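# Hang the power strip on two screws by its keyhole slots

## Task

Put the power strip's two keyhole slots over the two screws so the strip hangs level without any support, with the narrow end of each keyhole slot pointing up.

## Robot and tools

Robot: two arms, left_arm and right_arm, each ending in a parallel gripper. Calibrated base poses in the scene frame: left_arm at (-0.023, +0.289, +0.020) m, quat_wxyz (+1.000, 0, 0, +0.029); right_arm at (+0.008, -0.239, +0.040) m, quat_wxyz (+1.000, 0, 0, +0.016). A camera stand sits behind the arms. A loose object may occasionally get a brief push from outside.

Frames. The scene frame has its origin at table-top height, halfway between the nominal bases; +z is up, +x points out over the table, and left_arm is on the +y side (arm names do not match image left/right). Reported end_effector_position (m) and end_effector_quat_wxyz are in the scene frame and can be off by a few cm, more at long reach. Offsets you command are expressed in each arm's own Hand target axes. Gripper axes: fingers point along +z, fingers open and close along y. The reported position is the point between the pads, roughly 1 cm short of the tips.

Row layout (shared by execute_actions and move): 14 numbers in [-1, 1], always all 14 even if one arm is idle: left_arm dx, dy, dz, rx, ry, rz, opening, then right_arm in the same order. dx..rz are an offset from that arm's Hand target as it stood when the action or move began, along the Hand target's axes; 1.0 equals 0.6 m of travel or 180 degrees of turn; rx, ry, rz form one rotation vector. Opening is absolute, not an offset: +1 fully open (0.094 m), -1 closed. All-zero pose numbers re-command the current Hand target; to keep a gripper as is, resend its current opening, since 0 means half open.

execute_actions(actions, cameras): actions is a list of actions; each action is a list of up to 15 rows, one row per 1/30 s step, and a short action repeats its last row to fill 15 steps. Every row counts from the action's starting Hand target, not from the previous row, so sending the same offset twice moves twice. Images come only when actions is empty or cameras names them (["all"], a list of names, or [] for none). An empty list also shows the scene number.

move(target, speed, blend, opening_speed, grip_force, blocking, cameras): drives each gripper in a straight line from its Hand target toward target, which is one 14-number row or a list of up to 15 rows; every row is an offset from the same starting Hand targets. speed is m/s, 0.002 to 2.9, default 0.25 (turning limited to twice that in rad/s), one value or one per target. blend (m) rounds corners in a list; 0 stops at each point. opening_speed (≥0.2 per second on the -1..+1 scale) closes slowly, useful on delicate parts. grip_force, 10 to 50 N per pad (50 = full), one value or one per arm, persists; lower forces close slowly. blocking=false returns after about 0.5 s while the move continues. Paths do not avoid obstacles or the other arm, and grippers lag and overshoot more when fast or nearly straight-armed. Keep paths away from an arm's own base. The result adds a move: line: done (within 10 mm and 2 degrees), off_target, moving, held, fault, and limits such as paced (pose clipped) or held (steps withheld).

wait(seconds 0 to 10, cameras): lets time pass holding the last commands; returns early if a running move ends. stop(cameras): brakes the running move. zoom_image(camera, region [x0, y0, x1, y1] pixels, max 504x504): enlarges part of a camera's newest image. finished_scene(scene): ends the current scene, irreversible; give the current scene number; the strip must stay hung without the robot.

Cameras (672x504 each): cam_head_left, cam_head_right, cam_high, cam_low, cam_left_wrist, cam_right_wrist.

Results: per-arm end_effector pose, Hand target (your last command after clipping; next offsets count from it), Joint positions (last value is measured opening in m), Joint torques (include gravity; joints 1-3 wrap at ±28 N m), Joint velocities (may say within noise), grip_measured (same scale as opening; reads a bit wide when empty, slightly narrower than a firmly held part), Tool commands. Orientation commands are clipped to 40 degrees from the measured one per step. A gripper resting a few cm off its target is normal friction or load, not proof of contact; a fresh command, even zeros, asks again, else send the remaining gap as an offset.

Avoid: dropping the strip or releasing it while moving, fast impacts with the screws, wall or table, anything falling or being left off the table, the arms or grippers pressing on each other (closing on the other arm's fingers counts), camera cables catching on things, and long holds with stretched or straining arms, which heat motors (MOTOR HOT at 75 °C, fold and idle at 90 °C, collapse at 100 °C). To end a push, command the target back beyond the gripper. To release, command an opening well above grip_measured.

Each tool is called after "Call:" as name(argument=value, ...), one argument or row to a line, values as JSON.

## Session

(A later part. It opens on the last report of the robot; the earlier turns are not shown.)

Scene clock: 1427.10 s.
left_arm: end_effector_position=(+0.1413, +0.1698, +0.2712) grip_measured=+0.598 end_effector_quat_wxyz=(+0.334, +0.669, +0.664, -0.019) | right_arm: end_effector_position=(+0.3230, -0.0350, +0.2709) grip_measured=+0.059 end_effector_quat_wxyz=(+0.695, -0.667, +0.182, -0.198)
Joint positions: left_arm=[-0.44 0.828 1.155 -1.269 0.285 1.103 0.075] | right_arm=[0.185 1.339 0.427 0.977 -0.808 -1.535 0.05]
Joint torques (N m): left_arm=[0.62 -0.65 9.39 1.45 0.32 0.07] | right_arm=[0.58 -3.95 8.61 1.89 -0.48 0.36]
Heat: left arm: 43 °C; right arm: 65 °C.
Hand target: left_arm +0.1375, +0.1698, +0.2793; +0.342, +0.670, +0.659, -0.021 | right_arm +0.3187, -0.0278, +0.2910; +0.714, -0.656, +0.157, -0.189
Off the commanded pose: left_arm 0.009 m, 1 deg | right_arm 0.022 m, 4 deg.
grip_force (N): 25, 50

Call:
execute_actions(
  actions=[
    [[0,0,0,0,0,0,0.6,-0.0043,0.0128,-0.0057,-0.014,0,0.0035,-0.1]],
    [[0,0,0,0,0,0,0.6,0.01,-0.0148,0.0014,0,0,0,-0.1],[0,0,0,0,0,0,0.6,0.0133,-0.0198,0.0019,0,0,0,-0.1],[0,0,0,0,0,0,0.6,0.0078,-0.0117,0.0011,0,0,0,-0.1],[0,0,0,0,0,0,0.6,-0.0028,0.0041,-0.0004,0,0,0,-0.1],[0,0,0,0,0,0,0.6,-0.0115,0.0172,-0.0016,0,0,0,-0.1],[0,0,0,0,0,0,0.6,-0.0126,0.0189,-0.0018,0,0,0,-0.1],[0,0,0,0,0,0,0.6,-0.0054,0.0081,-0.0008,0,0,0,-0.1],[0,0,0,0,0,0,0.6,0.0054,-0.0081,0.0008,0,0,0,-0.1],[0,0,0,0,0,0,0.6,0.0126,-0.0189,0.0018,0,0,0,-0.1],[0,0,0,0,0,0,0.6,0.0115,-0.0172,0.0016,0,0,0,-0.1],[0,0,0,0,0,0,0.6,0.0028,-0.0041,0.0004,0,0,0,-0.1],[0,0,0,0,0,0,0.6,-0.0078,0.0117,-0.0011,0,0,0,-0.1],[0,0,0,0,0,0,0.6,-0.0133,0.0198,-0.0019,0,0,0,-0.1],[0,0,0,0,0,0,0.6,-0.01,0.0148,-0.0014,0,0,0,-0.1],[0,0,0,0,0,0,0.6,0,0,0,0,0,0,-0.1]],
    [[0,0,0,0,0,0,0.6,0.01,-0.0148,0.0014,0,0,0,-0.1],[0,0,0,0,0,0,0.6,0.0133,-0.0198,0.0019,0,0,0,-0.1],[0,0,0,0,0,0,0.6,0.0078,-0.0117,0.0011,0,0,0,-0.1],[0,0,0,0,0,0,0.6,-0.0028,0.0041,-0.0004,0,0,0,-0.1],[0,0,0,0,0,0,0.6,-0.0115,0.0172,-0.0016,0,0,0,-0.1],[0,0,0,0,0,0,0.6,-0.0126,0.0189,-0.0018,0,0,0,-0.1],[0,0,0,0,0,0,0.6,-0.0054,0.0081,-0.0008,0,0,0,-0.1],[0,0,0,0,0,0,0.6,0.0054,-0.0081,0.0008,0,0,0,-0.1],[0,0,0,0,0,0,0.6,0.0126,-0.0189,0.0018,0,0,0,-0.1],[0,0,0,0,0,0,0.6,0.0115,-0.0172,0.0016,0,0,0,-0.1],[0,0,0,0,0,0,0.6,0.0028,-0.0041,0.0004,0,0,0,-0.1],[0,0,0,0,0,0,0.6,-0.0078,0.0117,-0.0011,0,0,0,-0.1],[0,0,0,0,0,0,0.6,-0.0133,0.0198,-0.0019,0,0,0,-0.1],[0,0,0,0,0,0,0.6,-0.01,0.0148,-0.0014,0,0,0,-0.1],[0,0,0,0,0,0,0.6,0,0,0,0,0,0,-0.1]],
  ],
  cameras=["cam_head_right","cam_head_left"],
)

Call:
zoom_image(
  camera="cam_head_right",
  region=[305, 100, 435, 230],
)

Call:
zoom_image(
  camera="cam_head_left",
  region=[315, 105, 425, 215],
)

Scene clock: 1445.33 s.
left_arm: end_effector_position=(+0.1413, +0.1698, +0.2712) grip_measured=+0.598 end_effector_quat_wxyz=(+0.334, +0.669, +0.664, -0.019) | right_arm: end_effector_position=(+0.3199, -0.0342, +0.2655) grip_measured=+0.059 end_effector_quat_wxyz=(+0.685, -0.679, +0.178, -0.195)
Joint positions: left_arm=[-0.44 0.828 1.155 -1.269 0.285 1.103 0.075] | right_arm=[0.185 1.319 0.429 0.91 -0.821 -1.577 0.05]
Joint torques (N m): left_arm=[0.64 -0.65 9.39 1.44 0.31 0.07] | right_arm=[0.39 -5.08 8.23 1.62 -0.42 0.41]
Heat: left arm: 43 °C; right arm: 65 °C.
Hand target: left_arm +0.1375, +0.1698, +0.2793; +0.342, +0.670, +0.659, -0.021 | right_arm +0.3153, -0.0291, +0.2831; +0.701, -0.670, +0.165, -0.181
Off the commanded pose: left_arm 0.009 m, 1 deg | right_arm 0.019 m, 3 deg.
grip_force (N): 25, 50
Images, in order (width x height): cam_head_left 672x504, cam_head_right 672x504.

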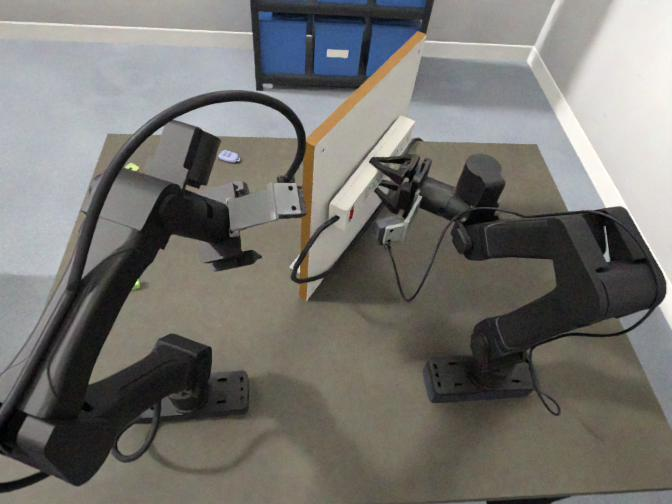

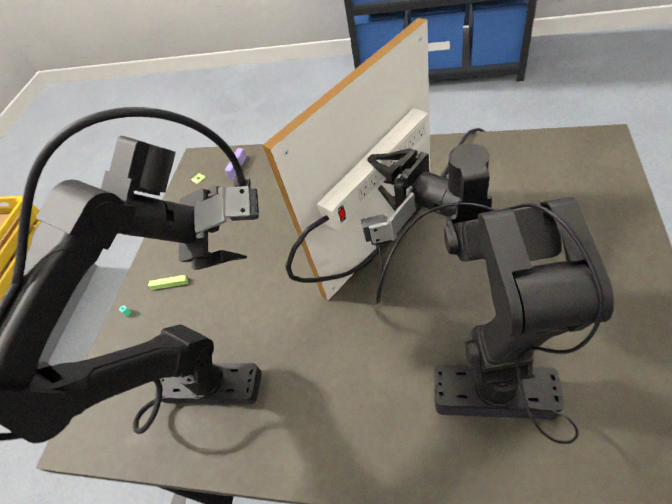

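Scaled by 3.877.

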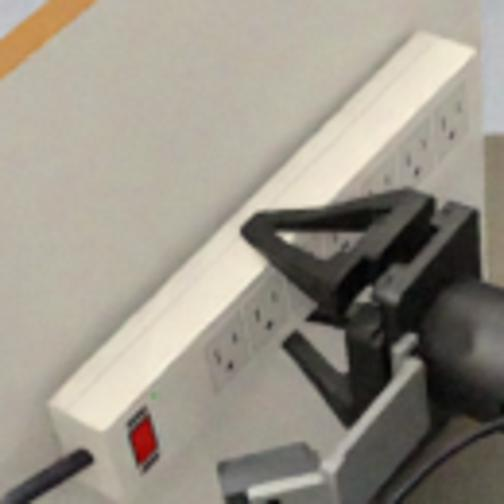

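Scaled by 4.582.

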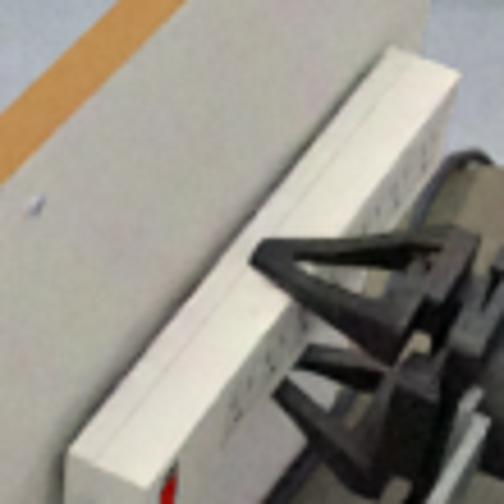

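Call:
execute_actions(
  actions=[
    [[0,0,0,0,0,0,0.6,0.002,0.0057,0.013,0,0.009,0.006,-0.1]],
    [[0,0,0,0,0,0,0.6,0.01,-0.0148,0.0014,0,0,0,-0.1],[0,0,0,0,0,0,0.6,0.0133,-0.0198,0.0019,0,0,0,-0.1],[0,0,0,0,0,0,0.6,0.0078,-0.0117,0.0011,0,0,0,-0.1],[0,0,0,0,0,0,0.6,-0.0028,0.0041,-0.0004,0,0,0,-0.1],[0,0,0,0,0,0,0.6,-0.0115,0.0172,-0.0016,0,0,0,-0.1],[0,0,0,0,0,0,0.6,-0.0126,0.0189,-0.0018,0,0,0,-0.1],[0,0,0,0,0,0,0.6,-0.0054,0.0081,-0.0008,0,0,0,-0.1],[0,0,0,0,0,0,0.6,0.0054,-0.0081,0.0008,0,0,0,-0.1],[0,0,0,0,0,0,0.6,0.0126,-0.0189,0.0018,0,0,0,-0.1],[0,0,0,0,0,0,0.6,0.0115,-0.0172,0.0016,0,0,0,-0.1],[0,0,0,0,0,0,0.6,0.0028,-0.0041,0.0004,0,0,0,-0.1],[0,0,0,0,0,0,0.6,-0.0078,0.0117,-0.0011,0,0,0,-0.1],[0,0,0,0,0,0,0.6,-0.0133,0.0198,-0.0019,0,0,0,-0.1],[0,0,0,0,0,0,0.6,-0.01,0.0148,-0.0014,0,0,0,-0.1],[0,0,0,0,0,0,0.6,0,0,0,0,0,0,-0.1]],
    [[0,0,0,0,0,0,0.6,0.01,-0.0148,0.0014,0,0,0,-0.1],[0,0,0,0,0,0,0.6,0.0133,-0.0198,0.0019,0,0,0,-0.1],[0,0,0,0,0,0,0.6,0.0078,-0.0117,0.0011,0,0,0,-0.1],[0,0,0,0,0,0,0.6,-0.0028,0.0041,-0.0004,0,0,0,-0.1],[0,0,0,0,0,0,0.6,-0.0115,0.0172,-0.0016,0,0,0,-0.1],[0,0,0,0,0,0,0.6,-0.0126,0.0189,-0.0018,0,0,0,-0.1],[0,0,0,0,0,0,0.6,-0.0054,0.0081,-0.0008,0,0,0,-0.1],[0,0,0,0,0,0,0.6,0.0054,-0.0081,0.0008,0,0,0,-0.1],[0,0,0,0,0,0,0.6,0.0126,-0.0189,0.0018,0,0,0,-0.1],[0,0,0,0,0,0,0.6,0.0115,-0.0172,0.0016,0,0,0,-0.1],[0,0,0,0,0,0,0.6,0.0028,-0.0041,0.0004,0,0,0,-0.1],[0,0,0,0,0,0,0.6,-0.0078,0.0117,-0.0011,0,0,0,-0.1],[0,0,0,0,0,0,0.6,-0.0133,0.0198,-0.0019,0,0,0,-0.1],[0,0,0,0,0,0,0.6,-0.01,0.0148,-0.0014,0,0,0,-0.1],[0,0,0,0,0,0,0.6,0,0,0,0,0,0,-0.1]],
  ],
)

Scene clock: 1461.50 s.
left_arm: end_effector_position=(+0.1413, +0.1698, +0.2712) grip_measured=+0.598 end_effector_quat_wxyz=(+0.334, +0.669, +0.664, -0.019) | right_arm: end_effector_position=(+0.3208, -0.0321, +0.2657) grip_measured=+0.059 end_effector_quat_wxyz=(+0.686, -0.674, +0.186, -0.203)
Joint positions: left_arm=[-0.44 0.828 1.155 -1.269 0.285 1.103 0.075] | right_arm=[0.206 1.319 0.419 0.931 -0.776 -1.568 0.05]
Joint torques (N m): left_arm=[0.62 -0.65 9.39 1.45 0.31 0.07] | right_arm=[1.59 -3.43 9.09 1.58 -0.18 0.46]
Heat: left arm: 43 °C; right arm: 62 °C.
Hand target: left_arm +0.1375, +0.1698, +0.2793; +0.342, +0.670, +0.659, -0.021 | right_arm +0.3202, -0.0227, +0.2800; +0.700, -0.666, +0.181, -0.184
Off the commanded pose: left_arm 0.009 m, 1 deg | right_arm 0.017 m, 3 deg.
grip_force (N): 25, 50

Call:
execute_actions(
  actions=[
    [[0,0,0,0,0,0,0.6,0.0015,0.0075,0.0095,-0.006,0,0.008,-0.1]],
    [[0,0,0,0,0,0,0.6,0.005,-0.0148,0.0014,0,0,0,-0.1],[0,0,0,0,0,0,0.6,0.0066,-0.0198,0.0019,0,0,0,-0.1],[0,0,0,0,0,0,0.6,0.0039,-0.0117,0.0011,0,0,0,-0.1],[0,0,0,0,0,0,0.6,-0.0014,0.0041,-0.0004,0,0,0,-0.1],[0,0,0,0,0,0,0.6,-0.0058,0.0172,-0.0016,0,0,0,-0.1],[0,0,0,0,0,0,0.6,-0.0063,0.0189,-0.0018,0,0,0,-0.1],[0,0,0,0,0,0,0.6,-0.0027,0.0081,-0.0008,0,0,0,-0.1],[0,0,0,0,0,0,0.6,0.0027,-0.0081,0.0008,0,0,0,-0.1],[0,0,0,0,0,0,0.6,0.0063,-0.0189,0.0018,0,0,0,-0.1],[0,0,0,0,0,0,0.6,0.0058,-0.0172,0.0016,0,0,0,-0.1],[0,0,0,0,0,0,0.6,0.0014,-0.0041,0.0004,0,0,0,-0.1],[0,0,0,0,0,0,0.6,-0.0039,0.0117,-0.0011,0,0,0,-0.1],[0,0,0,0,0,0,0.6,-0.0066,0.0198,-0.0019,0,0,0,-0.1],[0,0,0,0,0,0,0.6,-0.005,0.0148,-0.0014,0,0,0,-0.1],[0,0,0,0,0,0,0.6,0,0,0,0,0,0,-0.1]],
  ],
  cameras=["cam_head_right","cam_head_left"],
)

Call:
zoom_image(
  camera="cam_head_right",
  region=[305, 100, 435, 230],
)

Call:
zoom_image(
  camera="cam_head_left",
  region=[315, 105, 425, 215],
)

Scene clock: 1471.60 s.
left_arm: end_effector_position=(+0.1413, +0.1698, +0.2712) grip_measured=+0.598 end_effector_quat_wxyz=(+0.334, +0.669, +0.664, -0.019) | right_arm: end_effector_position=(+0.3215, -0.0320, +0.2653) grip_measured=+0.059 end_effector_quat_wxyz=(+0.685, -0.675, +0.185, -0.201)
Joint positions: left_arm=[-0.44 0.828 1.155 -1.269 0.285 1.103 0.075] | right_arm=[0.203 1.323 0.424 0.928 -0.783 -1.567 0.05]
Joint torques (N m): left_arm=[0.62 -0.65 9.39 1.45 0.31 0.07] | right_arm=[2.99 -2.36 9.96 1.39 0.07 0.53]
Heat: left arm: 43 °C; right arm: 61 °C.
Hand target: left_arm +0.1375, +0.1698, +0.2793; +0.342, +0.670, +0.659, -0.021 | right_arm +0.3239, -0.0180, +0.2756; +0.696, -0.670, +0.191, -0.173
Off the commanded pose: left_arm 0.009 m, 1 deg | right_arm 0.018 m, 3 deg.
grip_force (N): 25, 50
Images, in order (width x height): cam_head_left 672x504, cam_head_right 672x504.

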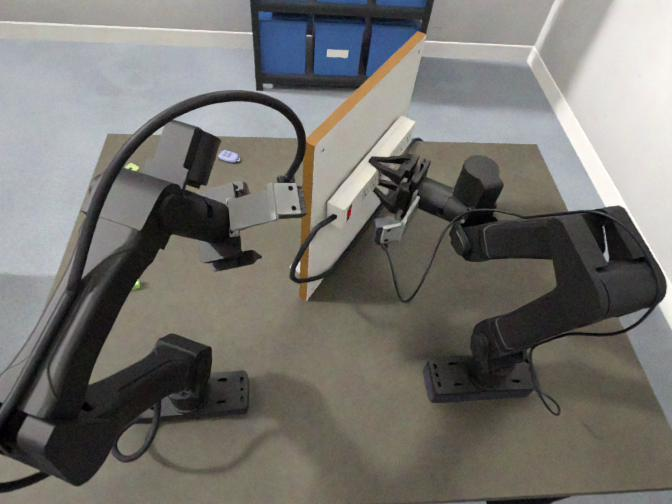

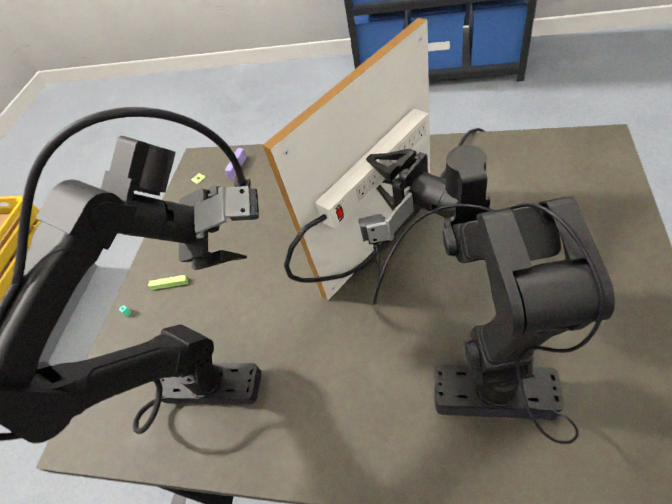

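Scaled by 3.877.

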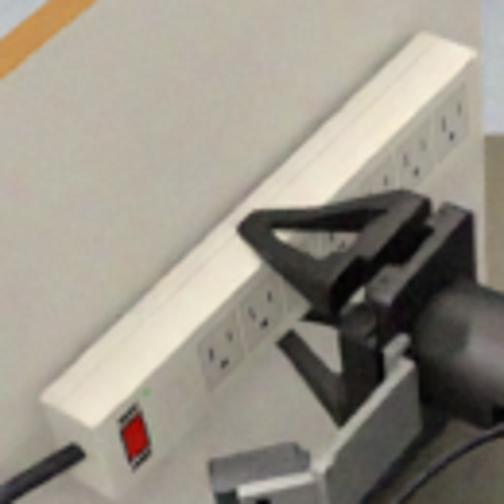

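Scaled by 4.582.

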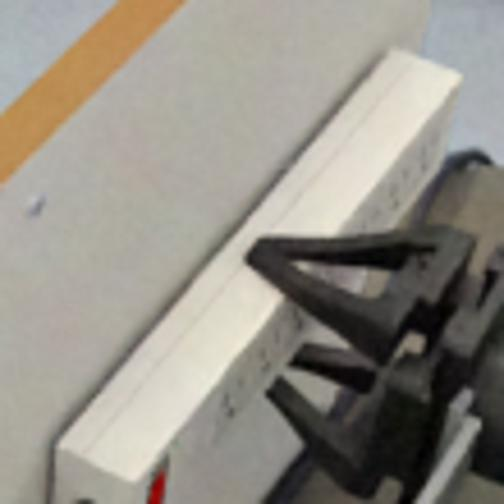

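Call:
execute_actions(
  actions=[
    [[0,0,0,0,0,0,0.6,0,0.01,-0.005,-0.004,0,0.012,-0.1]],
    [[0,0,0,0,0,0,0.6,0.005,-0.0148,0.0014,0,0,0,-0.1],[0,0,0,0,0,0,0.6,0.0066,-0.0198,0.0019,0,0,0,-0.1],[0,0,0,0,0,0,0.6,0.0039,-0.0117,0.0011,0,0,0,-0.1],[0,0,0,0,0,0,0.6,-0.0014,0.0041,-0.0004,0,0,0,-0.1],[0,0,0,0,0,0,0.6,-0.0058,0.0172,-0.0016,0,0,0,-0.1],[0,0,0,0,0,0,0.6,-0.0063,0.0189,-0.0018,0,0,0,-0.1],[0,0,0,0,0,0,0.6,-0.0027,0.0081,-0.0008,0,0,0,-0.1],[0,0,0,0,0,0,0.6,0.0027,-0.0081,0.0008,0,0,0,-0.1],[0,0,0,0,0,0,0.6,0.0063,-0.0189,0.0018,0,0,0,-0.1],[0,0,0,0,0,0,0.6,0.0058,-0.0172,0.0016,0,0,0,-0.1],[0,0,0,0,0,0,0.6,0.0014,-0.0041,0.0004,0,0,0,-0.1],[0,0,0,0,0,0,0.6,-0.0039,0.0117,-0.0011,0,0,0,-0.1],[0,0,0,0,0,0,0.6,-0.0066,0.0198,-0.0019,0,0,0,-0.1],[0,0,0,0,0,0,0.6,-0.005,0.0148,-0.0014,0,0,0,-0.1],[0,0,0,0,0,0,0.6,0,0,0,0,0,0,-0.1]],
  ],
)

Scene clock: 1480.87 s.
left_arm: end_effector_position=(+0.1413, +0.1698, +0.2712) grip_measured=+0.598 end_effector_quat_wxyz=(+0.334, +0.669, +0.664, -0.019) | right_arm: end_effector_position=(+0.3214, -0.0323, +0.2652) grip_measured=+0.059 end_effector_quat_wxyz=(+0.686, -0.674, +0.186, -0.200)
Joint positions: left_arm=[-0.44 0.828 1.155 -1.269 0.285 1.103 0.075] | right_arm=[0.202 1.326 0.422 0.935 -0.785 -1.563 0.05]
Joint torques (N m): left_arm=[0.62 -0.66 9.4 1.45 0.32 0.07] | right_arm=[2.52 -2.43 9.11 1.29 -0.01 0.72]
Heat: left arm: 43 °C; right arm: 61 °C.
Hand target: left_arm +0.1375, +0.1698, +0.2793; +0.342, +0.670, +0.659, -0.021 | right_arm +0.3223, -0.0204, +0.2696; +0.695, -0.671, +0.205, -0.159
Off the commanded pose: left_arm 0.009 m, 1 deg | right_arm 0.013 m, 5 deg.
grip_force (N): 25, 50

Call:
execute_actions(
  actions=[
    [[0,0,0,0,0,0,0.6,-0.001,0.0,-0.0083,0,0,0,-0.1]],
    [[0,0,0,0,0,0,0.6,0.005,-0.0237,0.0014,0,0,0,-0.1],[0,0,0,0,0,0,0.6,0.0066,-0.0317,0.0019,0,0,0,-0.1],[0,0,0,0,0,0,0.6,0.0039,-0.0187,0.0011,0,0,0,-0.1],[0,0,0,0,0,0,0.6,-0.0014,0.0066,-0.0004,0,0,0,-0.1],[0,0,0,0,0,0,0.6,-0.0058,0.0275,-0.0016,0,0,0,-0.1],[0,0,0,0,0,0,0.6,-0.0063,0.0302,-0.0018,0,0,0,-0.1],[0,0,0,0,0,0,0.6,-0.0027,0.013,-0.0008,0,0,0,-0.1],[0,0,0,0,0,0,0.6,0.0027,-0.013,0.0008,0,0,0,-0.1],[0,0,0,0,0,0,0.6,0.0063,-0.0302,0.0018,0,0,0,-0.1],[0,0,0,0,0,0,0.6,0.0058,-0.0275,0.0016,0,0,0,-0.1],[0,0,0,0,0,0,0.6,0.0014,-0.0066,0.0004,0,0,0,-0.1],[0,0,0,0,0,0,0.6,-0.0039,0.0187,-0.0011,0,0,0,-0.1],[0,0,0,0,0,0,0.6,-0.0066,0.0317,-0.0019,0,0,0,-0.1],[0,0,0,0,0,0,0.6,-0.005,0.0237,-0.0014,0,0,0,-0.1],[0,0,0,0,0,0,0.6,0,0,0,0,0,0,-0.1]],
  ],
)

Scene clock: 1490.77 s.
left_arm: end_effector_position=(+0.1413, +0.1698, +0.2712) grip_measured=+0.598 end_effector_quat_wxyz=(+0.334, +0.669, +0.664, -0.019) | right_arm: end_effector_position=(+0.3209, -0.0324, +0.2654) grip_measured=+0.059 end_effector_quat_wxyz=(+0.689, -0.672, +0.188, -0.199)
Joint positions: left_arm=[-0.44 0.828 1.155 -1.269 0.285 1.103 0.075] | right_arm=[0.203 1.327 0.417 0.949 -0.783 -1.552 0.05]
Joint torques (N m): left_arm=[0.64 -0.65 9.39 1.45 0.32 0.07] | right_arm=[1.4 -3.82 8.44 1.17 -0.19 0.62]
Heat: left arm: 43 °C; right arm: 63 °C.
Hand target: left_arm +0.1375, +0.1698, +0.2793; +0.342, +0.670, +0.659, -0.021 | right_arm +0.3194, -0.0244, +0.2697; +0.695, -0.671, +0.205, -0.159
Off the commanded pose: left_arm 0.009 m, 1 deg | right_arm 0.009 m, 5 deg.
grip_force (N): 25, 50

Call:
execute_actions(
  actions=[
    [[0,0,0,0,0,0,0.6,0,0.025,0,0,0,0,-0.1]],
    [[0,0,0,0,0,0,0.6,0.005,-0.0237,0.0014,0,0,0,-0.1],[0,0,0,0,0,0,0.6,0.0066,-0.0317,0.0019,0,0,0,-0.1],[0,0,0,0,0,0,0.6,0.0039,-0.0187,0.0011,0,0,0,-0.1],[0,0,0,0,0,0,0.6,-0.0014,0.0066,-0.0004,0,0,0,-0.1],[0,0,0,0,0,0,0.6,-0.0058,0.0275,-0.0016,0,0,0,-0.1],[0,0,0,0,0,0,0.6,-0.0063,0.0302,-0.0018,0,0,0,-0.1],[0,0,0,0,0,0,0.6,-0.0027,0.013,-0.0008,0,0,0,-0.1],[0,0,0,0,0,0,0.6,0.0027,-0.013,0.0008,0,0,0,-0.1],[0,0,0,0,0,0,0.6,0.0063,-0.0302,0.0018,0,0,0,-0.1],[0,0,0,0,0,0,0.6,0.0058,-0.0275,0.0016,0,0,0,-0.1],[0,0,0,0,0,0,0.6,0.0014,-0.0066,0.0004,0,0,0,-0.1],[0,0,0,0,0,0,0.6,-0.0039,0.0187,-0.0011,0,0,0,-0.1],[0,0,0,0,0,0,0.6,-0.0066,0.0317,-0.0019,0,0,0,-0.1],[0,0,0,0,0,0,0.6,-0.005,0.0237,-0.0014,0,0,0,-0.1],[0,0,0,0,0,0,0.6,0,0,0,0,0,0,-0.1]],
  ],
)

Scene clock: 1499.60 s.
left_arm: end_effector_position=(+0.1413, +0.1698, +0.2712) grip_measured=+0.598 end_effector_quat_wxyz=(+0.334, +0.669, +0.664, -0.019) | right_arm: end_effector_position=(+0.3204, -0.0324, +0.2613) grip_measured=+0.059 end_effector_quat_wxyz=(+0.696, -0.663, +0.175, -0.212)
Joint positions: left_arm=[-0.44 0.828 1.155 -1.269 0.285 1.103 0.075] | right_arm=[0.205 1.381 0.385 1.08 -0.779 -1.549 0.05]
Joint torques (N m): left_arm=[0.62 -0.65 9.39 1.45 0.31 0.07] | right_arm=[1.62 -3.78 7.39 0.89 -0.14 0.63]
Heat: left arm: 43 °C; right arm: 64 °C.
Hand target: left_arm +0.1375, +0.1698, +0.2793; +0.342, +0.670, +0.659, -0.021 | right_arm +0.3184, -0.0236, +0.2546; +0.695, -0.671, +0.205, -0.159
Off the commanded pose: left_arm 0.009 m, 1 deg | right_arm 0.011 m, 7 deg.
grip_force (N): 25, 50

Call:
execute_actions(
  actions=[
    [[0,0,0,0,0,0,0.6,0,0,-0.010,0,0,0,-0.1]],
  ],
  cameras=["cam_head_right","cam_head_left"],
)

Call:
zoom_image(
  camera="cam_head_right",
  region=[250, 130, 500, 330],
)

Scene clock: 1514.90 s.
left_arm: end_effector_position=(+0.1413, +0.1698, +0.2712) grip_measured=+0.598 end_effector_quat_wxyz=(+0.334, +0.669, +0.664, -0.019) | right_arm: end_effector_position=(+0.3202, -0.0327, +0.2614) grip_measured=+0.059 end_effector_quat_wxyz=(+0.696, -0.663, +0.176, -0.212)
Joint positions: left_arm=[-0.44 0.828 1.155 -1.269 0.285 1.103 0.075] | right_arm=[0.203 1.378 0.385 1.075 -0.78 -1.549 0.05]
Joint torques (N m): left_arm=[0.64 -0.65 9.39 1.45 0.32 0.07] | right_arm=[0.23 -4.94 6.3 0.92 -0.33 0.65]
Heat: left arm: 43 °C; right arm: 60 °C.
Hand target: left_arm +0.1375, +0.1698, +0.2793; +0.342, +0.670, +0.659, -0.021 | right_arm +0.3156, -0.0289, +0.2545; +0.695, -0.671, +0.205, -0.159
Off the commanded pose: left_arm 0.009 m, 1 deg | right_arm 0.009 m, 7 deg.
grip_force (N): 25, 50
Images, in order (width x height): cam_head_left 672x504, cam_head_right 672x504.

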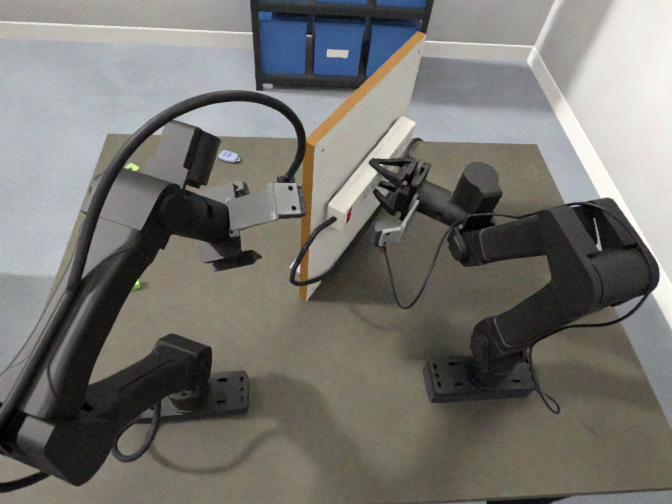

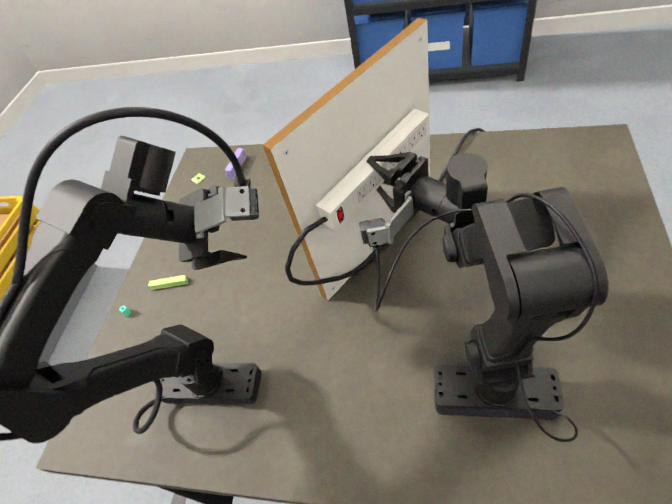

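Scaled by 2.016.

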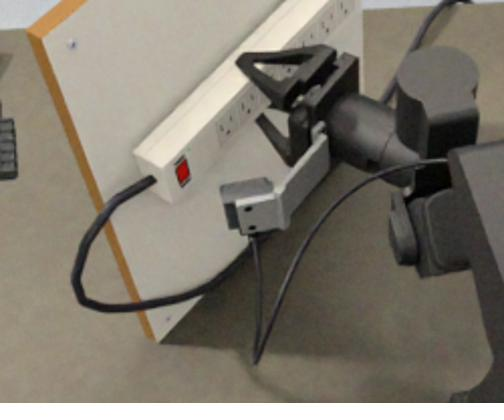

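Call:
execute_actions(
  actions=[
    [[0,0,0,0,0,0,0.6,0,0,-0.014,0,0,0,-0.1]],
  ],
  cameras=[],
)

Call:
zoom_image(
  camera="cam_head_right",
  region=[300, 100, 450, 250],
)

Scene clock: 1518.53 s.
left_arm: end_effector_position=(+0.1413, +0.1698, +0.2712) grip_measured=+0.598 end_effector_quat_wxyz=(+0.334, +0.669, +0.664, -0.019) | right_arm: end_effector_position=(+0.3181, -0.0362, +0.2372) grip_measured=+0.059 end_effector_quat_wxyz=(+0.678, -0.684, +0.217, -0.161)
Joint positions: left_arm=[-0.44 0.828 1.155 -1.269 0.285 1.103 0.075] | right_arm=[0.182 1.369 0.381 0.946 -0.816 -1.527 0.05]
Joint torques (N m): left_arm=[0.64 -0.65 9.4 1.45 0.31 0.07] | right_arm=[-0.25 -6.79 5.65 1.92 -0.31 0.38]
Heat: left arm: 43 °C; right arm: 60 °C.
Hand target: left_arm +0.1375, +0.1698, +0.2793; +0.342, +0.670, +0.659, -0.021 | right_arm +0.3113, -0.0361, +0.2545; +0.695, -0.671, +0.205, -0.159
Off the commanded pose: left_arm 0.009 m, 1 deg | right_arm 0.018 m, 3 deg.
grip_force (N): 25, 50
No camera images: "cameras" was empty.

Scaled by 3.360.
This view is cut from an older image: the scene may have changed since it was taken.

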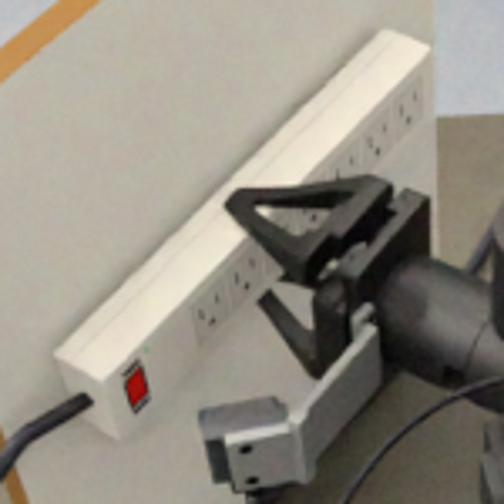

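Call:
execute_actions(
  actions=[
    [[0,0,0,0,0,0,0.6,0,-0.03,-0.012,0,0.005,-0.012,-0.1],[0,0,0,0,0,0,0.6,0,-0.065,-0.012,0,0.010,-0.023,-0.1]],
  ],
  cameras=[],
)

Call:
execute_actions(
  actions=[
    [[0,0,0,0,0,0,0.6,0.0099,-0.0148,0.0014,0,0,0,-0.1],[0,0,0,0,0,0,0.6,0.0132,-0.0198,0.0019,0,0,0,-0.1],[0,0,0,0,0,0,0.6,0.0078,-0.0117,0.0011,0,0,0,-0.1],[0,0,0,0,0,0,0.6,-0.0028,0.0041,-0.0004,0,0,0,-0.1],[0,0,0,0,0,0,0.6,-0.0115,0.0172,-0.0016,0,0,0,-0.1],[0,0,0,0,0,0,0.6,-0.0126,0.0189,-0.0018,0,0,0,-0.1],[0,0,0,0,0,0,0.6,-0.0054,0.0081,-0.0008,0,0,0,-0.1],[0,0,0,0,0,0,0.6,0.0054,-0.0081,0.0008,0,0,0,-0.1],[0,0,0,0,0,0,0.6,0.0126,-0.0189,0.0018,0,0,0,-0.1],[0,0,0,0,0,0,0.6,0.0115,-0.0172,0.0016,0,0,0,-0.1],[0,0,0,0,0,0,0.6,0.0028,-0.0041,0.0004,0,0,0,-0.1],[0,0,0,0,0,0,0.6,-0.0078,0.0117,-0.0011,0,0,0,-0.1],[0,0,0,0,0,0,0.6,-0.0132,0.0198,-0.0019,0,0,0,-0.1],[0,0,0,0,0,0,0.6,-0.0099,0.0148,-0.0014,0,0,0,-0.1],[0,0,0,0,0,0,0.6,0,0,0,0,0,0,-0.1]],
  ],
  cameras=["cam_head_right"],
)

Call:
zoom_image(
  camera="cam_head_right",
  region=[300, 100, 450, 250],
)

Scene clock: 1533.43 s.
left_arm: end_effector_position=(+0.1413, +0.1698, +0.2712) grip_measured=+0.598 end_effector_quat_wxyz=(+0.334, +0.669, +0.664, -0.019) | right_arm: end_effector_position=(+0.3084, -0.0456, +0.2638) grip_measured=+0.059 end_effector_quat_wxyz=(+0.666, -0.691, +0.213, -0.181)
Joint positions: left_arm=[-0.44 0.828 1.155 -1.269 0.285 1.103 0.075] | right_arm=[0.163 1.176 0.418 0.69 -0.811 -1.587 0.05]
Joint torques (N m): left_arm=[0.62 -0.65 9.4 1.45 0.31 0.07] | right_arm=[-0.31 -4.42 9.81 1.92 -0.26 0.29]
Heat: left arm: 44 °C; right arm: 59 °C.
Hand target: left_arm +0.1375, +0.1698, +0.2793; +0.342, +0.670, +0.659, -0.021 | right_arm +0.3098, -0.0443, +0.2931; +0.685, -0.675, +0.191, -0.195
Off the commanded pose: left_arm 0.009 m, 1 deg | right_arm 0.029 m, 4 deg.
grip_force (N): 25, 50
No camera images: "cameras" was empty.

Scene clock: 1534.13 s.
left_arm: end_effector_position=(+0.1413, +0.1698, +0.2712) grip_measured=+0.598 end_effector_quat_wxyz=(+0.334, +0.669, +0.664, -0.019) | right_arm: end_effector_position=(+0.3117, -0.0469, +0.2682) grip_measured=+0.059 end_effector_quat_wxyz=(+0.666, -0.690, +0.212, -0.189)
Joint positions: left_arm=[-0.44 0.828 1.155 -1.269 0.285 1.103 0.075] | right_arm=[0.16 1.176 0.431 0.686 -0.804 -1.592 0.05]
Joint torques (N m): left_arm=[0.62 -0.65 9.4 1.45 0.32 0.07] | right_arm=[-0.09 -4.46 8.92 1.91 -0.32 0.29]
Heat: left arm: 44 °C; right arm: 59 °C.
Hand target: left_arm +0.1375, +0.1698, +0.2793; +0.342, +0.670, +0.659, -0.021 | right_arm +0.3099, -0.0443, +0.2932; +0.685, -0.675, +0.191, -0.195
Off the commanded pose: left_arm 0.009 m, 1 deg | right_arm 0.025 m, 4 deg.
grip_force (N): 25, 50
Images, in order (width x height): cam_head_right 672x504.

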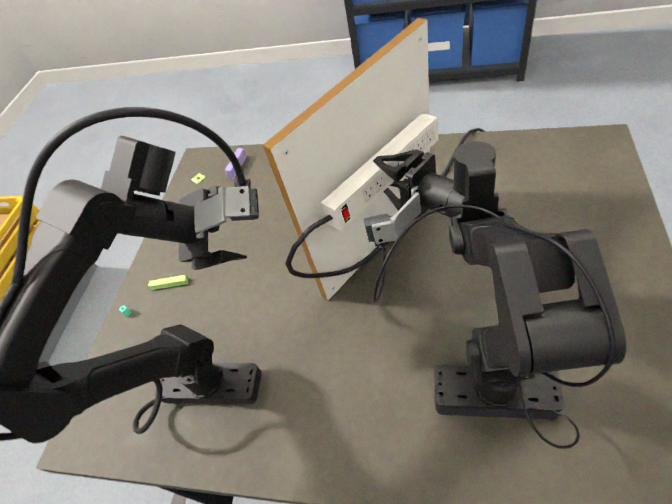

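Scaled by 3.360.

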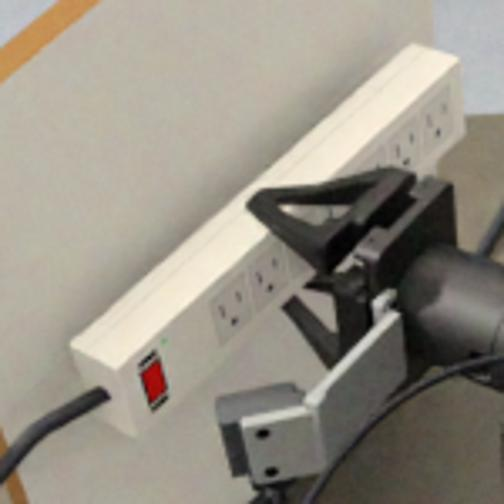

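Call:
execute_actions(
  actions=[
    [[0,0,0,0,0,0,0.6,0,0.002,0.018,0.013,0,-0.006,-0.1]],
    [[0,0,0,0,0,0,0.6,0.0099,-0.0148,0.0014,0,0,0,-0.1],[0,0,0,0,0,0,0.6,0.0132,-0.0198,0.0019,0,0,0,-0.1],[0,0,0,0,0,0,0.6,0.0078,-0.0117,0.0011,0,0,0,-0.1],[0,0,0,0,0,0,0.6,-0.0028,0.0041,-0.0004,0,0,0,-0.1],[0,0,0,0,0,0,0.6,-0.0115,0.0172,-0.0016,0,0,0,-0.1],[0,0,0,0,0,0,0.6,-0.0126,0.0189,-0.0018,0,0,0,-0.1],[0,0,0,0,0,0,0.6,-0.0054,0.0081,-0.0008,0,0,0,-0.1],[0,0,0,0,0,0,0.6,0.0054,-0.0081,0.0008,0,0,0,-0.1],[0,0,0,0,0,0,0.6,0.0126,-0.0189,0.0018,0,0,0,-0.1],[0,0,0,0,0,0,0.6,0.0115,-0.0172,0.0016,0,0,0,-0.1],[0,0,0,0,0,0,0.6,0.0028,-0.0041,0.0004,0,0,0,-0.1],[0,0,0,0,0,0,0.6,-0.0078,0.0117,-0.0011,0,0,0,-0.1],[0,0,0,0,0,0,0.6,-0.0132,0.0198,-0.0019,0,0,0,-0.1],[0,0,0,0,0,0,0.6,-0.0099,0.0148,-0.0014,0,0,0,-0.1],[0,0,0,0,0,0,0.6,0,0,0,0,0,0,-0.1]],
  ],
  cameras=["cam_head_right"],
)

Call:
zoom_image(
  camera="cam_head_right",
  region=[300, 100, 450, 250],
)

Scene clock: 1544.87 s.
left_arm: end_effector_position=(+0.1413, +0.1698, +0.2712) grip_measured=+0.598 end_effector_quat_wxyz=(+0.334, +0.669, +0.664, -0.019) | right_arm: end_effector_position=(+0.3149, -0.0377, +0.2751) grip_measured=+0.059 end_effector_quat_wxyz=(+0.680, -0.676, +0.190, -0.209)
Joint positions: left_arm=[-0.44 0.828 1.155 -1.269 0.285 1.103 0.075] | right_arm=[0.197 1.231 0.422 0.827 -0.77 -1.582 0.05]
Joint torques (N m): left_arm=[0.62 -0.65 9.4 1.45 0.32 0.07] | right_arm=[-0.08 -3.02 8.51 1.91 -0.19 0.39]
Heat: left arm: 44 °C; right arm: 60 °C.
Hand target: left_arm +0.1375, +0.1698, +0.2793; +0.342, +0.670, +0.659, -0.021 | right_arm +0.3155, -0.0350, +0.2922; +0.697, -0.663, +0.181, -0.205
Off the commanded pose: left_arm 0.009 m, 1 deg | right_arm 0.017 m, 3 deg.
grip_force (N): 25, 50
Images, in order (width x height): cam_head_right 672x504.

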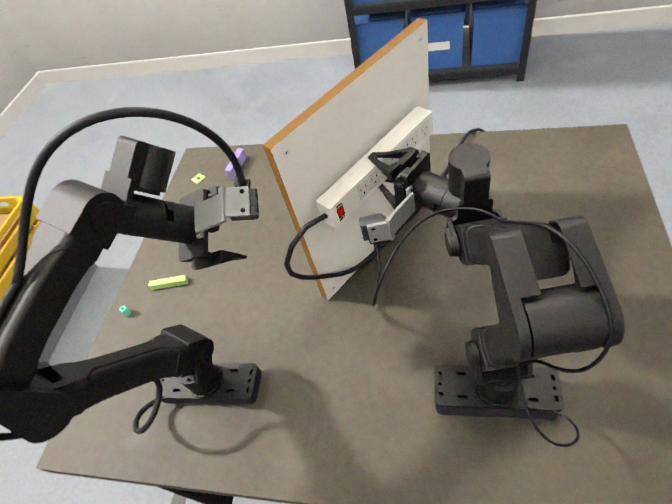

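Scaled by 3.360.

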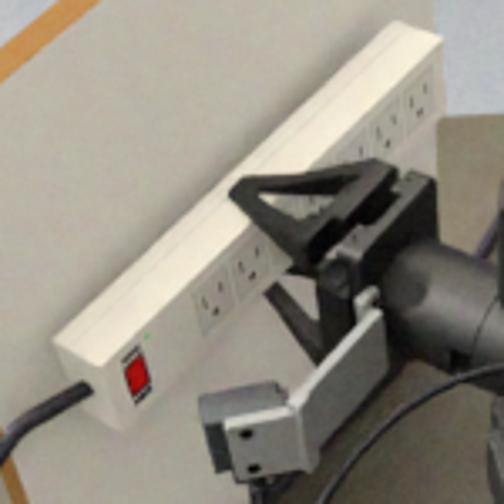

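Call:
execute_actions(
  actions=[
    [[0,0,0,0,0,0,0.6,0.003,0.012,0.002,-0.003,-0.003,0.009,-0.1]],
    [[0,0,0,0,0,0,0.6,0.0099,-0.0148,0.0014,0,0,0,-0.1],[0,0,0,0,0,0,0.6,0.0132,-0.0198,0.0019,0,0,0,-0.1],[0,0,0,0,0,0,0.6,0.0078,-0.0117,0.0011,0,0,0,-0.1],[0,0,0,0,0,0,0.6,-0.0028,0.0041,-0.0004,0,0,0,-0.1],[0,0,0,0,0,0,0.6,-0.0115,0.0172,-0.0016,0,0,0,-0.1],[0,0,0,0,0,0,0.6,-0.0126,0.0189,-0.0018,0,0,0,-0.1],[0,0,0,0,0,0,0.6,-0.0054,0.0081,-0.0008,0,0,0,-0.1],[0,0,0,0,0,0,0.6,0.0054,-0.0081,0.0008,0,0,0,-0.1],[0,0,0,0,0,0,0.6,0.0126,-0.0189,0.0018,0,0,0,-0.1],[0,0,0,0,0,0,0.6,0.0115,-0.0172,0.0016,0,0,0,-0.1],[0,0,0,0,0,0,0.6,0.0028,-0.0041,0.0004,0,0,0,-0.1],[0,0,0,0,0,0,0.6,-0.0078,0.0117,-0.0011,0,0,0,-0.1],[0,0,0,0,0,0,0.6,-0.0132,0.0198,-0.0019,0,0,0,-0.1],[0,0,0,0,0,0,0.6,-0.0099,0.0148,-0.0014,0,0,0,-0.1],[0,0,0,0,0,0,0.6,0,0,0,0,0,0,-0.1]],
  ],
  cameras=["cam_head_right"],
)

Call:
zoom_image(
  camera="cam_head_right",
  region=[300, 100, 450, 250],
)

Scene clock: 1556.23 s.
left_arm: end_effector_position=(+0.1413, +0.1698, +0.2712) grip_measured=+0.598 end_effector_quat_wxyz=(+0.334, +0.669, +0.664, -0.019) | right_arm: end_effector_position=(+0.3174, -0.0376, +0.2683) grip_measured=+0.059 end_effector_quat_wxyz=(+0.681, -0.677, +0.197, -0.196)
Joint positions: left_arm=[-0.44 0.828 1.155 -1.269 0.285 1.103 0.075] | right_arm=[0.189 1.263 0.421 0.848 -0.786 -1.564 0.05]
Joint torques (N m): left_arm=[0.62 -0.66 9.39 1.45 0.32 0.07] | right_arm=[0.01 -3.08 8.39 1.9 -0.25 0.41]
Heat: left arm: 44 °C; right arm: 62 °C.
Hand target: left_arm +0.1375, +0.1698, +0.2793; +0.342, +0.670, +0.659, -0.021 | right_arm +0.3181, -0.0348, +0.2851; +0.698, -0.664, +0.188, -0.191
Off the commanded pose: left_arm 0.009 m, 1 deg | right_arm 0.017 m, 3 deg.
grip_force (N): 25, 50
Images, in order (width x height): cam_head_right 672x504.

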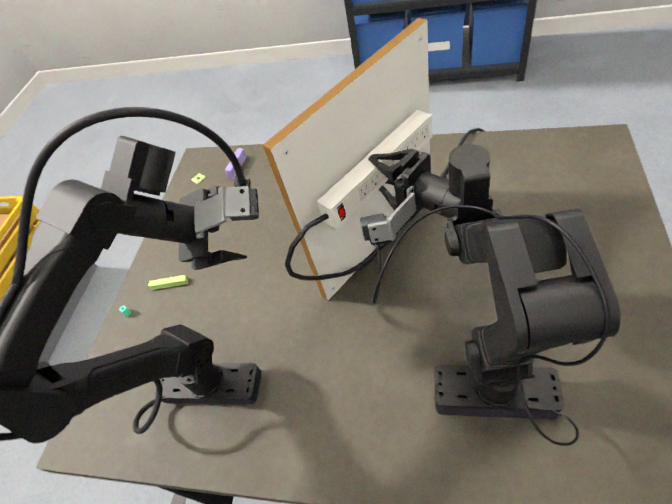

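Scaled by 3.360.

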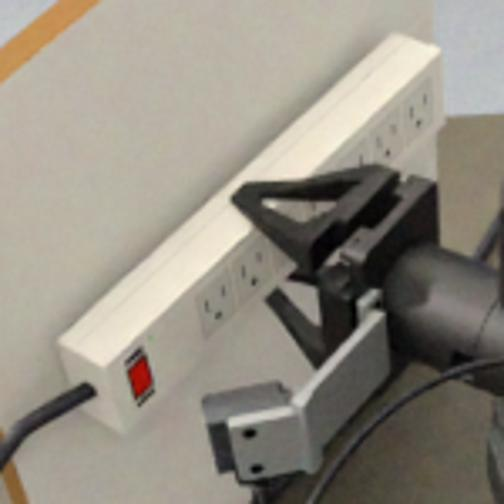

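Call:
execute_actions(
  actions=[
    [[0,0,0,0,0,0,0.6,0.002,0.006,0.016,0,0,0,-0.1]],
    [[0,0,0,0,0,0,0.6,0.0050,-0.0148,0.0014,0,0,0,-0.1],[0,0,0,0,0,0,0.6,0.0066,-0.0198,0.0019,0,0,0,-0.1],[0,0,0,0,0,0,0.6,0.0039,-0.0117,0.0011,0,0,0,-0.1],[0,0,0,0,0,0,0.6,-0.0014,0.0041,-0.0004,0,0,0,-0.1],[0,0,0,0,0,0,0.6,-0.0057,0.0172,-0.0016,0,0,0,-0.1],[0,0,0,0,0,0,0.6,-0.0063,0.0189,-0.0018,0,0,0,-0.1],[0,0,0,0,0,0,0.6,-0.0027,0.0081,-0.0008,0,0,0,-0.1],[0,0,0,0,0,0,0.6,0.0027,-0.0081,0.0008,0,0,0,-0.1],[0,0,0,0,0,0,0.6,0.0063,-0.0189,0.0018,0,0,0,-0.1],[0,0,0,0,0,0,0.6,0.0057,-0.0172,0.0016,0,0,0,-0.1],[0,0,0,0,0,0,0.6,0.0014,-0.0041,0.0004,0,0,0,-0.1],[0,0,0,0,0,0,0.6,-0.0039,0.0117,-0.0011,0,0,0,-0.1],[0,0,0,0,0,0,0.6,-0.0066,0.0198,-0.0019,0,0,0,-0.1],[0,0,0,0,0,0,0.6,-0.0050,0.0148,-0.0014,0,0,0,-0.1],[0,0,0,0,0,0,0.6,0,0,0,0,0,0,-0.1]],
  ],
  cameras=["cam_head_right"],
)

Call:
zoom_image(
  camera="cam_head_right",
  region=[300, 100, 450, 250],
)

Scene clock: 1570.30 s.
left_arm: end_effector_position=(+0.1413, +0.1698, +0.2712) grip_measured=+0.598 end_effector_quat_wxyz=(+0.334, +0.669, +0.664, -0.019) | right_arm: end_effector_position=(+0.3218, -0.0328, +0.2578) grip_measured=+0.059 end_effector_quat_wxyz=(+0.678, -0.681, +0.204, -0.185)
Joint positions: left_arm=[-0.44 0.828 1.155 -1.269 0.285 1.103 0.075] | right_arm=[0.202 1.316 0.426 0.873 -0.78 -1.557 0.05]
Joint torques (N m): left_arm=[0.62 -0.65 9.4 1.45 0.32 0.07] | right_arm=[1.03 -3.92 8.95 1.98 -0.06 0.33]
Heat: left arm: 44 °C; right arm: 64 °C.
Hand target: left_arm +0.1375, +0.1698, +0.2793; +0.342, +0.670, +0.659, -0.021 | right_arm +0.3240, -0.0270, +0.2819; +0.698, -0.665, +0.188, -0.191
Off the commanded pose: left_arm 0.009 m, 1 deg | right_arm 0.025 m, 4 deg.
grip_force (N): 25, 50
Images, in order (width x height): cam_head_right 672x504.

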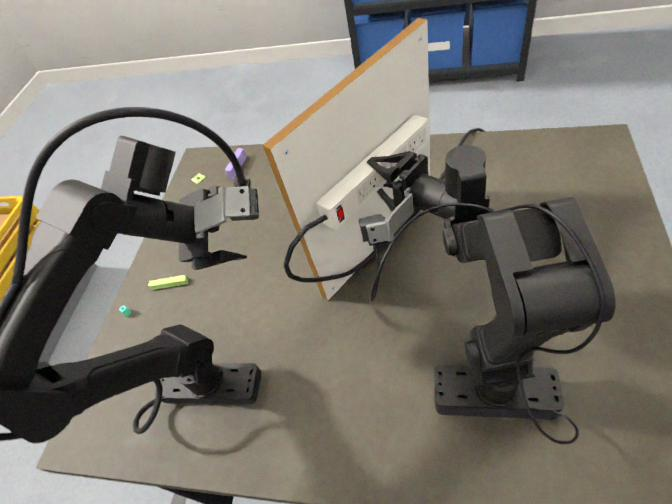

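Scaled by 3.360.

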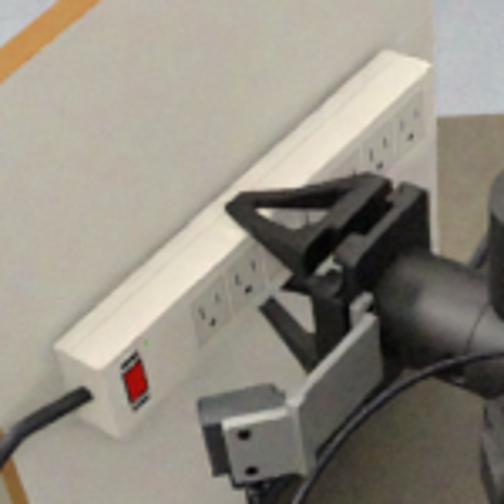

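Call:
execute_actions(
  actions=[
    [[0,0,0,0,0,0,0.6,0,-0.009,-0.006,0,0,-0.007,-0.1]],
    [[0,0,0,0,0,0,0.6,0.0050,-0.0148,0.0014,0,0,0,-0.1],[0,0,0,0,0,0,0.6,0.0066,-0.0198,0.0019,0,0,0,-0.1],[0,0,0,0,0,0,0.6,0.0039,-0.0117,0.0011,0,0,0,-0.1],[0,0,0,0,0,0,0.6,-0.0014,0.0041,-0.0004,0,0,0,-0.1],[0,0,0,0,0,0,0.6,-0.0057,0.0172,-0.0016,0,0,0,-0.1],[0,0,0,0,0,0,0.6,-0.0063,0.0189,-0.0018,0,0,0,-0.1],[0,0,0,0,0,0,0.6,-0.0027,0.0081,-0.0008,0,0,0,-0.1],[0,0,0,0,0,0,0.6,0.0027,-0.0081,0.0008,0,0,0,-0.1],[0,0,0,0,0,0,0.6,0.0063,-0.0189,0.0018,0,0,0,-0.1],[0,0,0,0,0,0,0.6,0.0057,-0.0172,0.0016,0,0,0,-0.1],[0,0,0,0,0,0,0.6,0.0014,-0.0041,0.0004,0,0,0,-0.1],[0,0,0,0,0,0,0.6,-0.0039,0.0117,-0.0011,0,0,0,-0.1],[0,0,0,0,0,0,0.6,-0.0066,0.0198,-0.0019,0,0,0,-0.1],[0,0,0,0,0,0,0.6,-0.0050,0.0148,-0.0014,0,0,0,-0.1],[0,0,0,0,0,0,0.6,0,0,0,0,0,0,-0.1]],
  ],
  cameras=["cam_head_right"],
)

Call:
zoom_image(
  camera="cam_head_right",
  region=[300, 100, 450, 250],
)

Scene clock: 1580.20 s.
left_arm: end_effector_position=(+0.1413, +0.1698, +0.2712) grip_measured=+0.598 end_effector_quat_wxyz=(+0.334, +0.669, +0.664, -0.019) | right_arm: end_effector_position=(+0.3227, -0.0336, +0.2637) grip_measured=+0.059 end_effector_quat_wxyz=(+0.677, -0.682, +0.198, -0.193)
Joint positions: left_arm=[-0.44 0.828 1.155 -1.269 0.285 1.103 0.075] | right_arm=[0.2 1.298 0.439 0.847 -0.778 -1.575 0.05]
Joint torques (N m): left_arm=[0.64 -0.66 9.4 1.45 0.32 0.07] | right_arm=[0.32 -4.78 8.51 1.93 -0.19 0.32]
Heat: left arm: 44 °C; right arm: 63 °C.
Hand target: left_arm +0.1375, +0.1698, +0.2793; +0.342, +0.670, +0.659, -0.021 | right_arm +0.3222, -0.0303, +0.2872; +0.695, -0.666, +0.181, -0.199
Off the commanded pose: left_arm 0.009 m, 1 deg | right_arm 0.024 m, 3 deg.
grip_force (N): 25, 50
Images, in order (width x height): cam_head_right 672x504.

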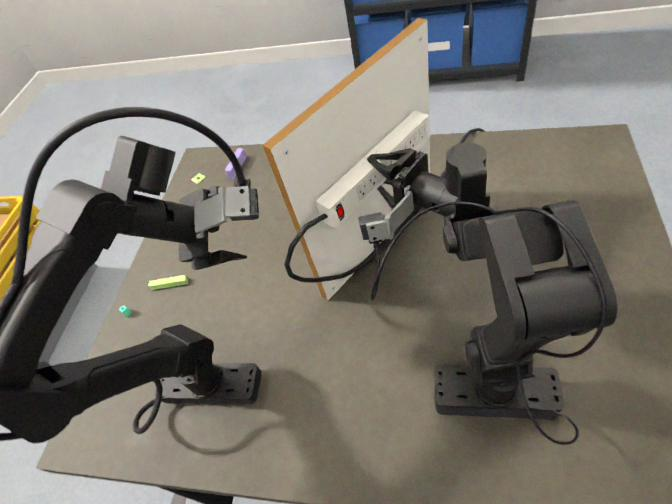

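Scaled by 3.360.

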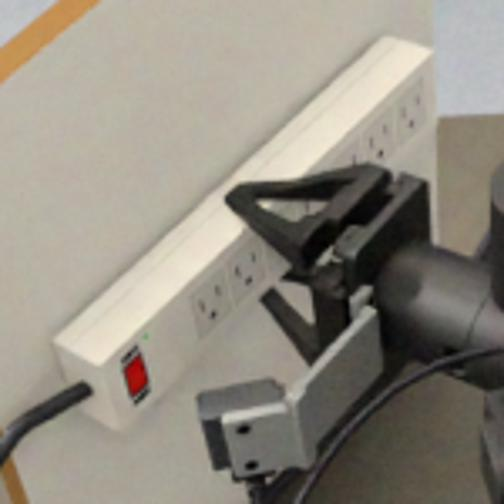

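Call:
execute_actions(
  actions=[
    [[0,0,0,0,0,0,0.6,0,0,0.012,0,0,0,-0.1]],
    [[0,0,0,0,0,0,0.6,0.0050,-0.0148,0.0014,0,0,0,-0.1],[0,0,0,0,0,0,0.6,0.0066,-0.0198,0.0019,0,0,0,-0.1],[0,0,0,0,0,0,0.6,0.0039,-0.0117,0.0011,0,0,0,-0.1],[0,0,0,0,0,0,0.6,-0.0014,0.0041,-0.0004,0,0,0,-0.1],[0,0,0,0,0,0,0.6,-0.0057,0.0172,-0.0016,0,0,0,-0.1],[0,0,0,0,0,0,0.6,-0.0063,0.0189,-0.0018,0,0,0,-0.1],[0,0,0,0,0,0,0.6,-0.0027,0.0081,-0.0008,0,0,0,-0.1],[0,0,0,0,0,0,0.6,0.0027,-0.0081,0.0008,0,0,0,-0.1],[0,0,0,0,0,0,0.6,0.0063,-0.0189,0.0018,0,0,0,-0.1],[0,0,0,0,0,0,0.6,0.0057,-0.0172,0.0016,0,0,0,-0.1],[0,0,0,0,0,0,0.6,0.0014,-0.0041,0.0004,0,0,0,-0.1],[0,0,0,0,0,0,0.6,-0.0039,0.0117,-0.0011,0,0,0,-0.1],[0,0,0,0,0,0,0.6,-0.0066,0.0198,-0.0019,0,0,0,-0.1],[0,0,0,0,0,0,0.6,-0.0050,0.0148,-0.0014,0,0,0,-0.1],[0,0,0,0,0,0,0.6,0,0,0,0,0,0,-0.1]],
  ],
  cameras=["cam_head_right"],
)

Call:
zoom_image(
  camera="cam_head_right",
  region=[300, 100, 450, 250],
)

Scene clock: 1589.30 s.
left_arm: end_effector_position=(+0.1413, +0.1698, +0.2712) grip_measured=+0.598 end_effector_quat_wxyz=(+0.334, +0.669, +0.664, -0.019) | right_arm: end_effector_position=(+0.3232, -0.0332, +0.2636) grip_measured=+0.059 end_effector_quat_wxyz=(+0.677, -0.682, +0.198, -0.194)
Joint positions: left_arm=[-0.44 0.828 1.155 -1.269 0.285 1.103 0.075] | right_arm=[0.201 1.303 0.44 0.852 -0.778 -1.575 0.05]
Joint torques (N m): left_arm=[0.61 -0.65 9.39 1.45 0.32 0.07] | right_arm=[1.91 -3.52 9.54 1.92 0.04 0.32]
Heat: left arm: 44 °C; right arm: 64 °C.
Hand target: left_arm +0.1375, +0.1698, +0.2793; +0.342, +0.670, +0.659, -0.021 | right_arm +0.3258, -0.0241, +0.2876; +0.695, -0.666, +0.180, -0.199
Off the commanded pose: left_arm 0.009 m, 1 deg | right_arm 0.026 m, 3 deg.
grip_force (N): 25, 50
Images, in order (width x height): cam_head_right 672x504.

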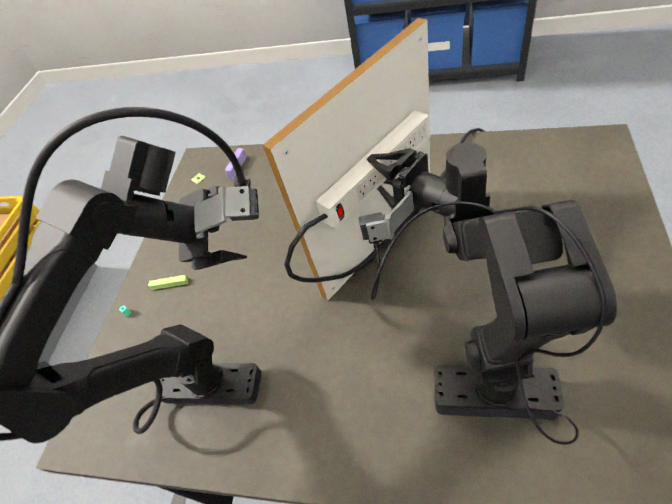

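Scaled by 3.360.

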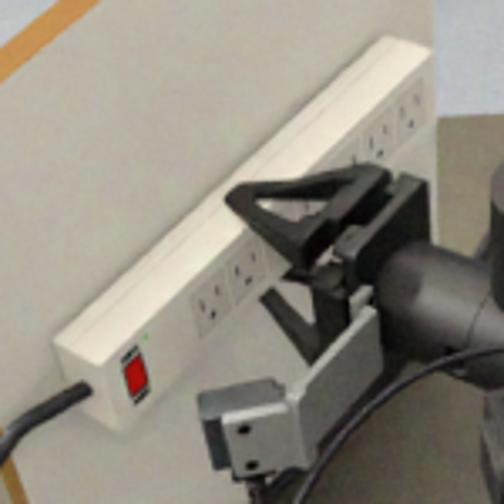

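Call:
execute_actions(
  actions=[
    [[0,0,0,0,0,0,0.6,0.0035,0,0.004,0,0,0,-0.1]],
    [[0,0,0,0,0,0,0.6,0.0054,-0.0148,0,0,0,0,-0.1],[0,0,0,0,0,0,0.6,0.0099,-0.0198,0,0,0,0,-0.1],[0,0,0,0,0,0,0.6,0.0126,-0.0117,0,0,0,0,-0.1],[0,0,0,0,0,0,0.6,0.0132,0.0041,0,0,0,0,-0.1],[0,0,0,0,0,0,0.6,0.0115,0.0172,0,0,0,0,-0.1],[0,0,0,0,0,0,0.6,0.0078,0.0189,0,0,0,0,-0.1],[0,0,0,0,0,0,0.6,0.0028,0.0081,0,0,0,0,-0.1],[0,0,0,0,0,0,0.6,-0.0028,-0.0081,0,0,0,0,-0.1],[0,0,0,0,0,0,0.6,-0.0078,-0.0189,0,0,0,0,-0.1],[0,0,0,0,0,0,0.6,-0.0115,-0.0172,0,0,0,0,-0.1],[0,0,0,0,0,0,0.6,-0.0132,-0.0041,0,0,0,0,-0.1],[0,0,0,0,0,0,0.6,-0.0126,0.0117,0,0,0,0,-0.1],[0,0,0,0,0,0,0.6,-0.0099,0.0198,0,0,0,0,-0.1],[0,0,0,0,0,0,0.6,-0.0054,0.0148,0,0,0,0,-0.1],[0,0,0,0,0,0,0.6,0,0,0,0,0,0,-0.1]],
  ],
  cameras=["cam_head_right"],
)

Call:
zoom_image(
  camera="cam_head_right",
  region=[300, 100, 450, 250],
)

Scene clock: 1605.60 s.
left_arm: end_effector_position=(+0.1413, +0.1698, +0.2712) grip_measured=+0.598 end_effector_quat_wxyz=(+0.334, +0.669, +0.664, -0.019) | right_arm: end_effector_position=(+0.3233, -0.0331, +0.2636) grip_measured=+0.059 end_effector_quat_wxyz=(+0.677, -0.683, +0.196, -0.192)
Joint positions: left_arm=[-0.44 0.828 1.155 -1.269 0.285 1.103 0.075] | right_arm=[0.199 1.305 0.443 0.85 -0.784 -1.576 0.05]
Joint torques (N m): left_arm=[0.64 -0.65 9.39 1.45 0.31 0.07] | right_arm=[2.1 -2.69 10.18 1.97 0.13 0.31]
Heat: left arm: 44 °C; right arm: 64 °C.
Hand target: left_arm +0.1375, +0.1698, +0.2793; +0.342, +0.670, +0.659, -0.021 | right_arm +0.3289, -0.0232, +0.2876; +0.695, -0.667, +0.181, -0.199
Off the commanded pose: left_arm 0.009 m, 1 deg | right_arm 0.027 m, 3 deg.
grip_force (N): 25, 50
Images, in order (width x height): cam_head_right 672x504.

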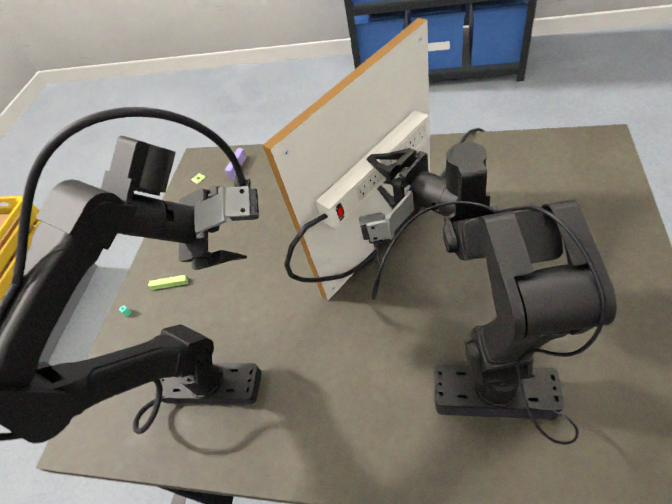

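Scaled by 3.360.

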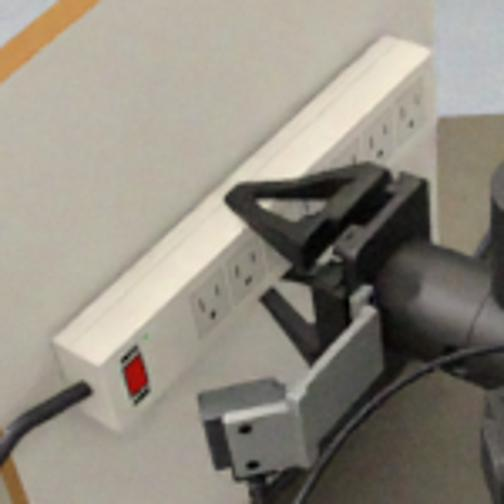

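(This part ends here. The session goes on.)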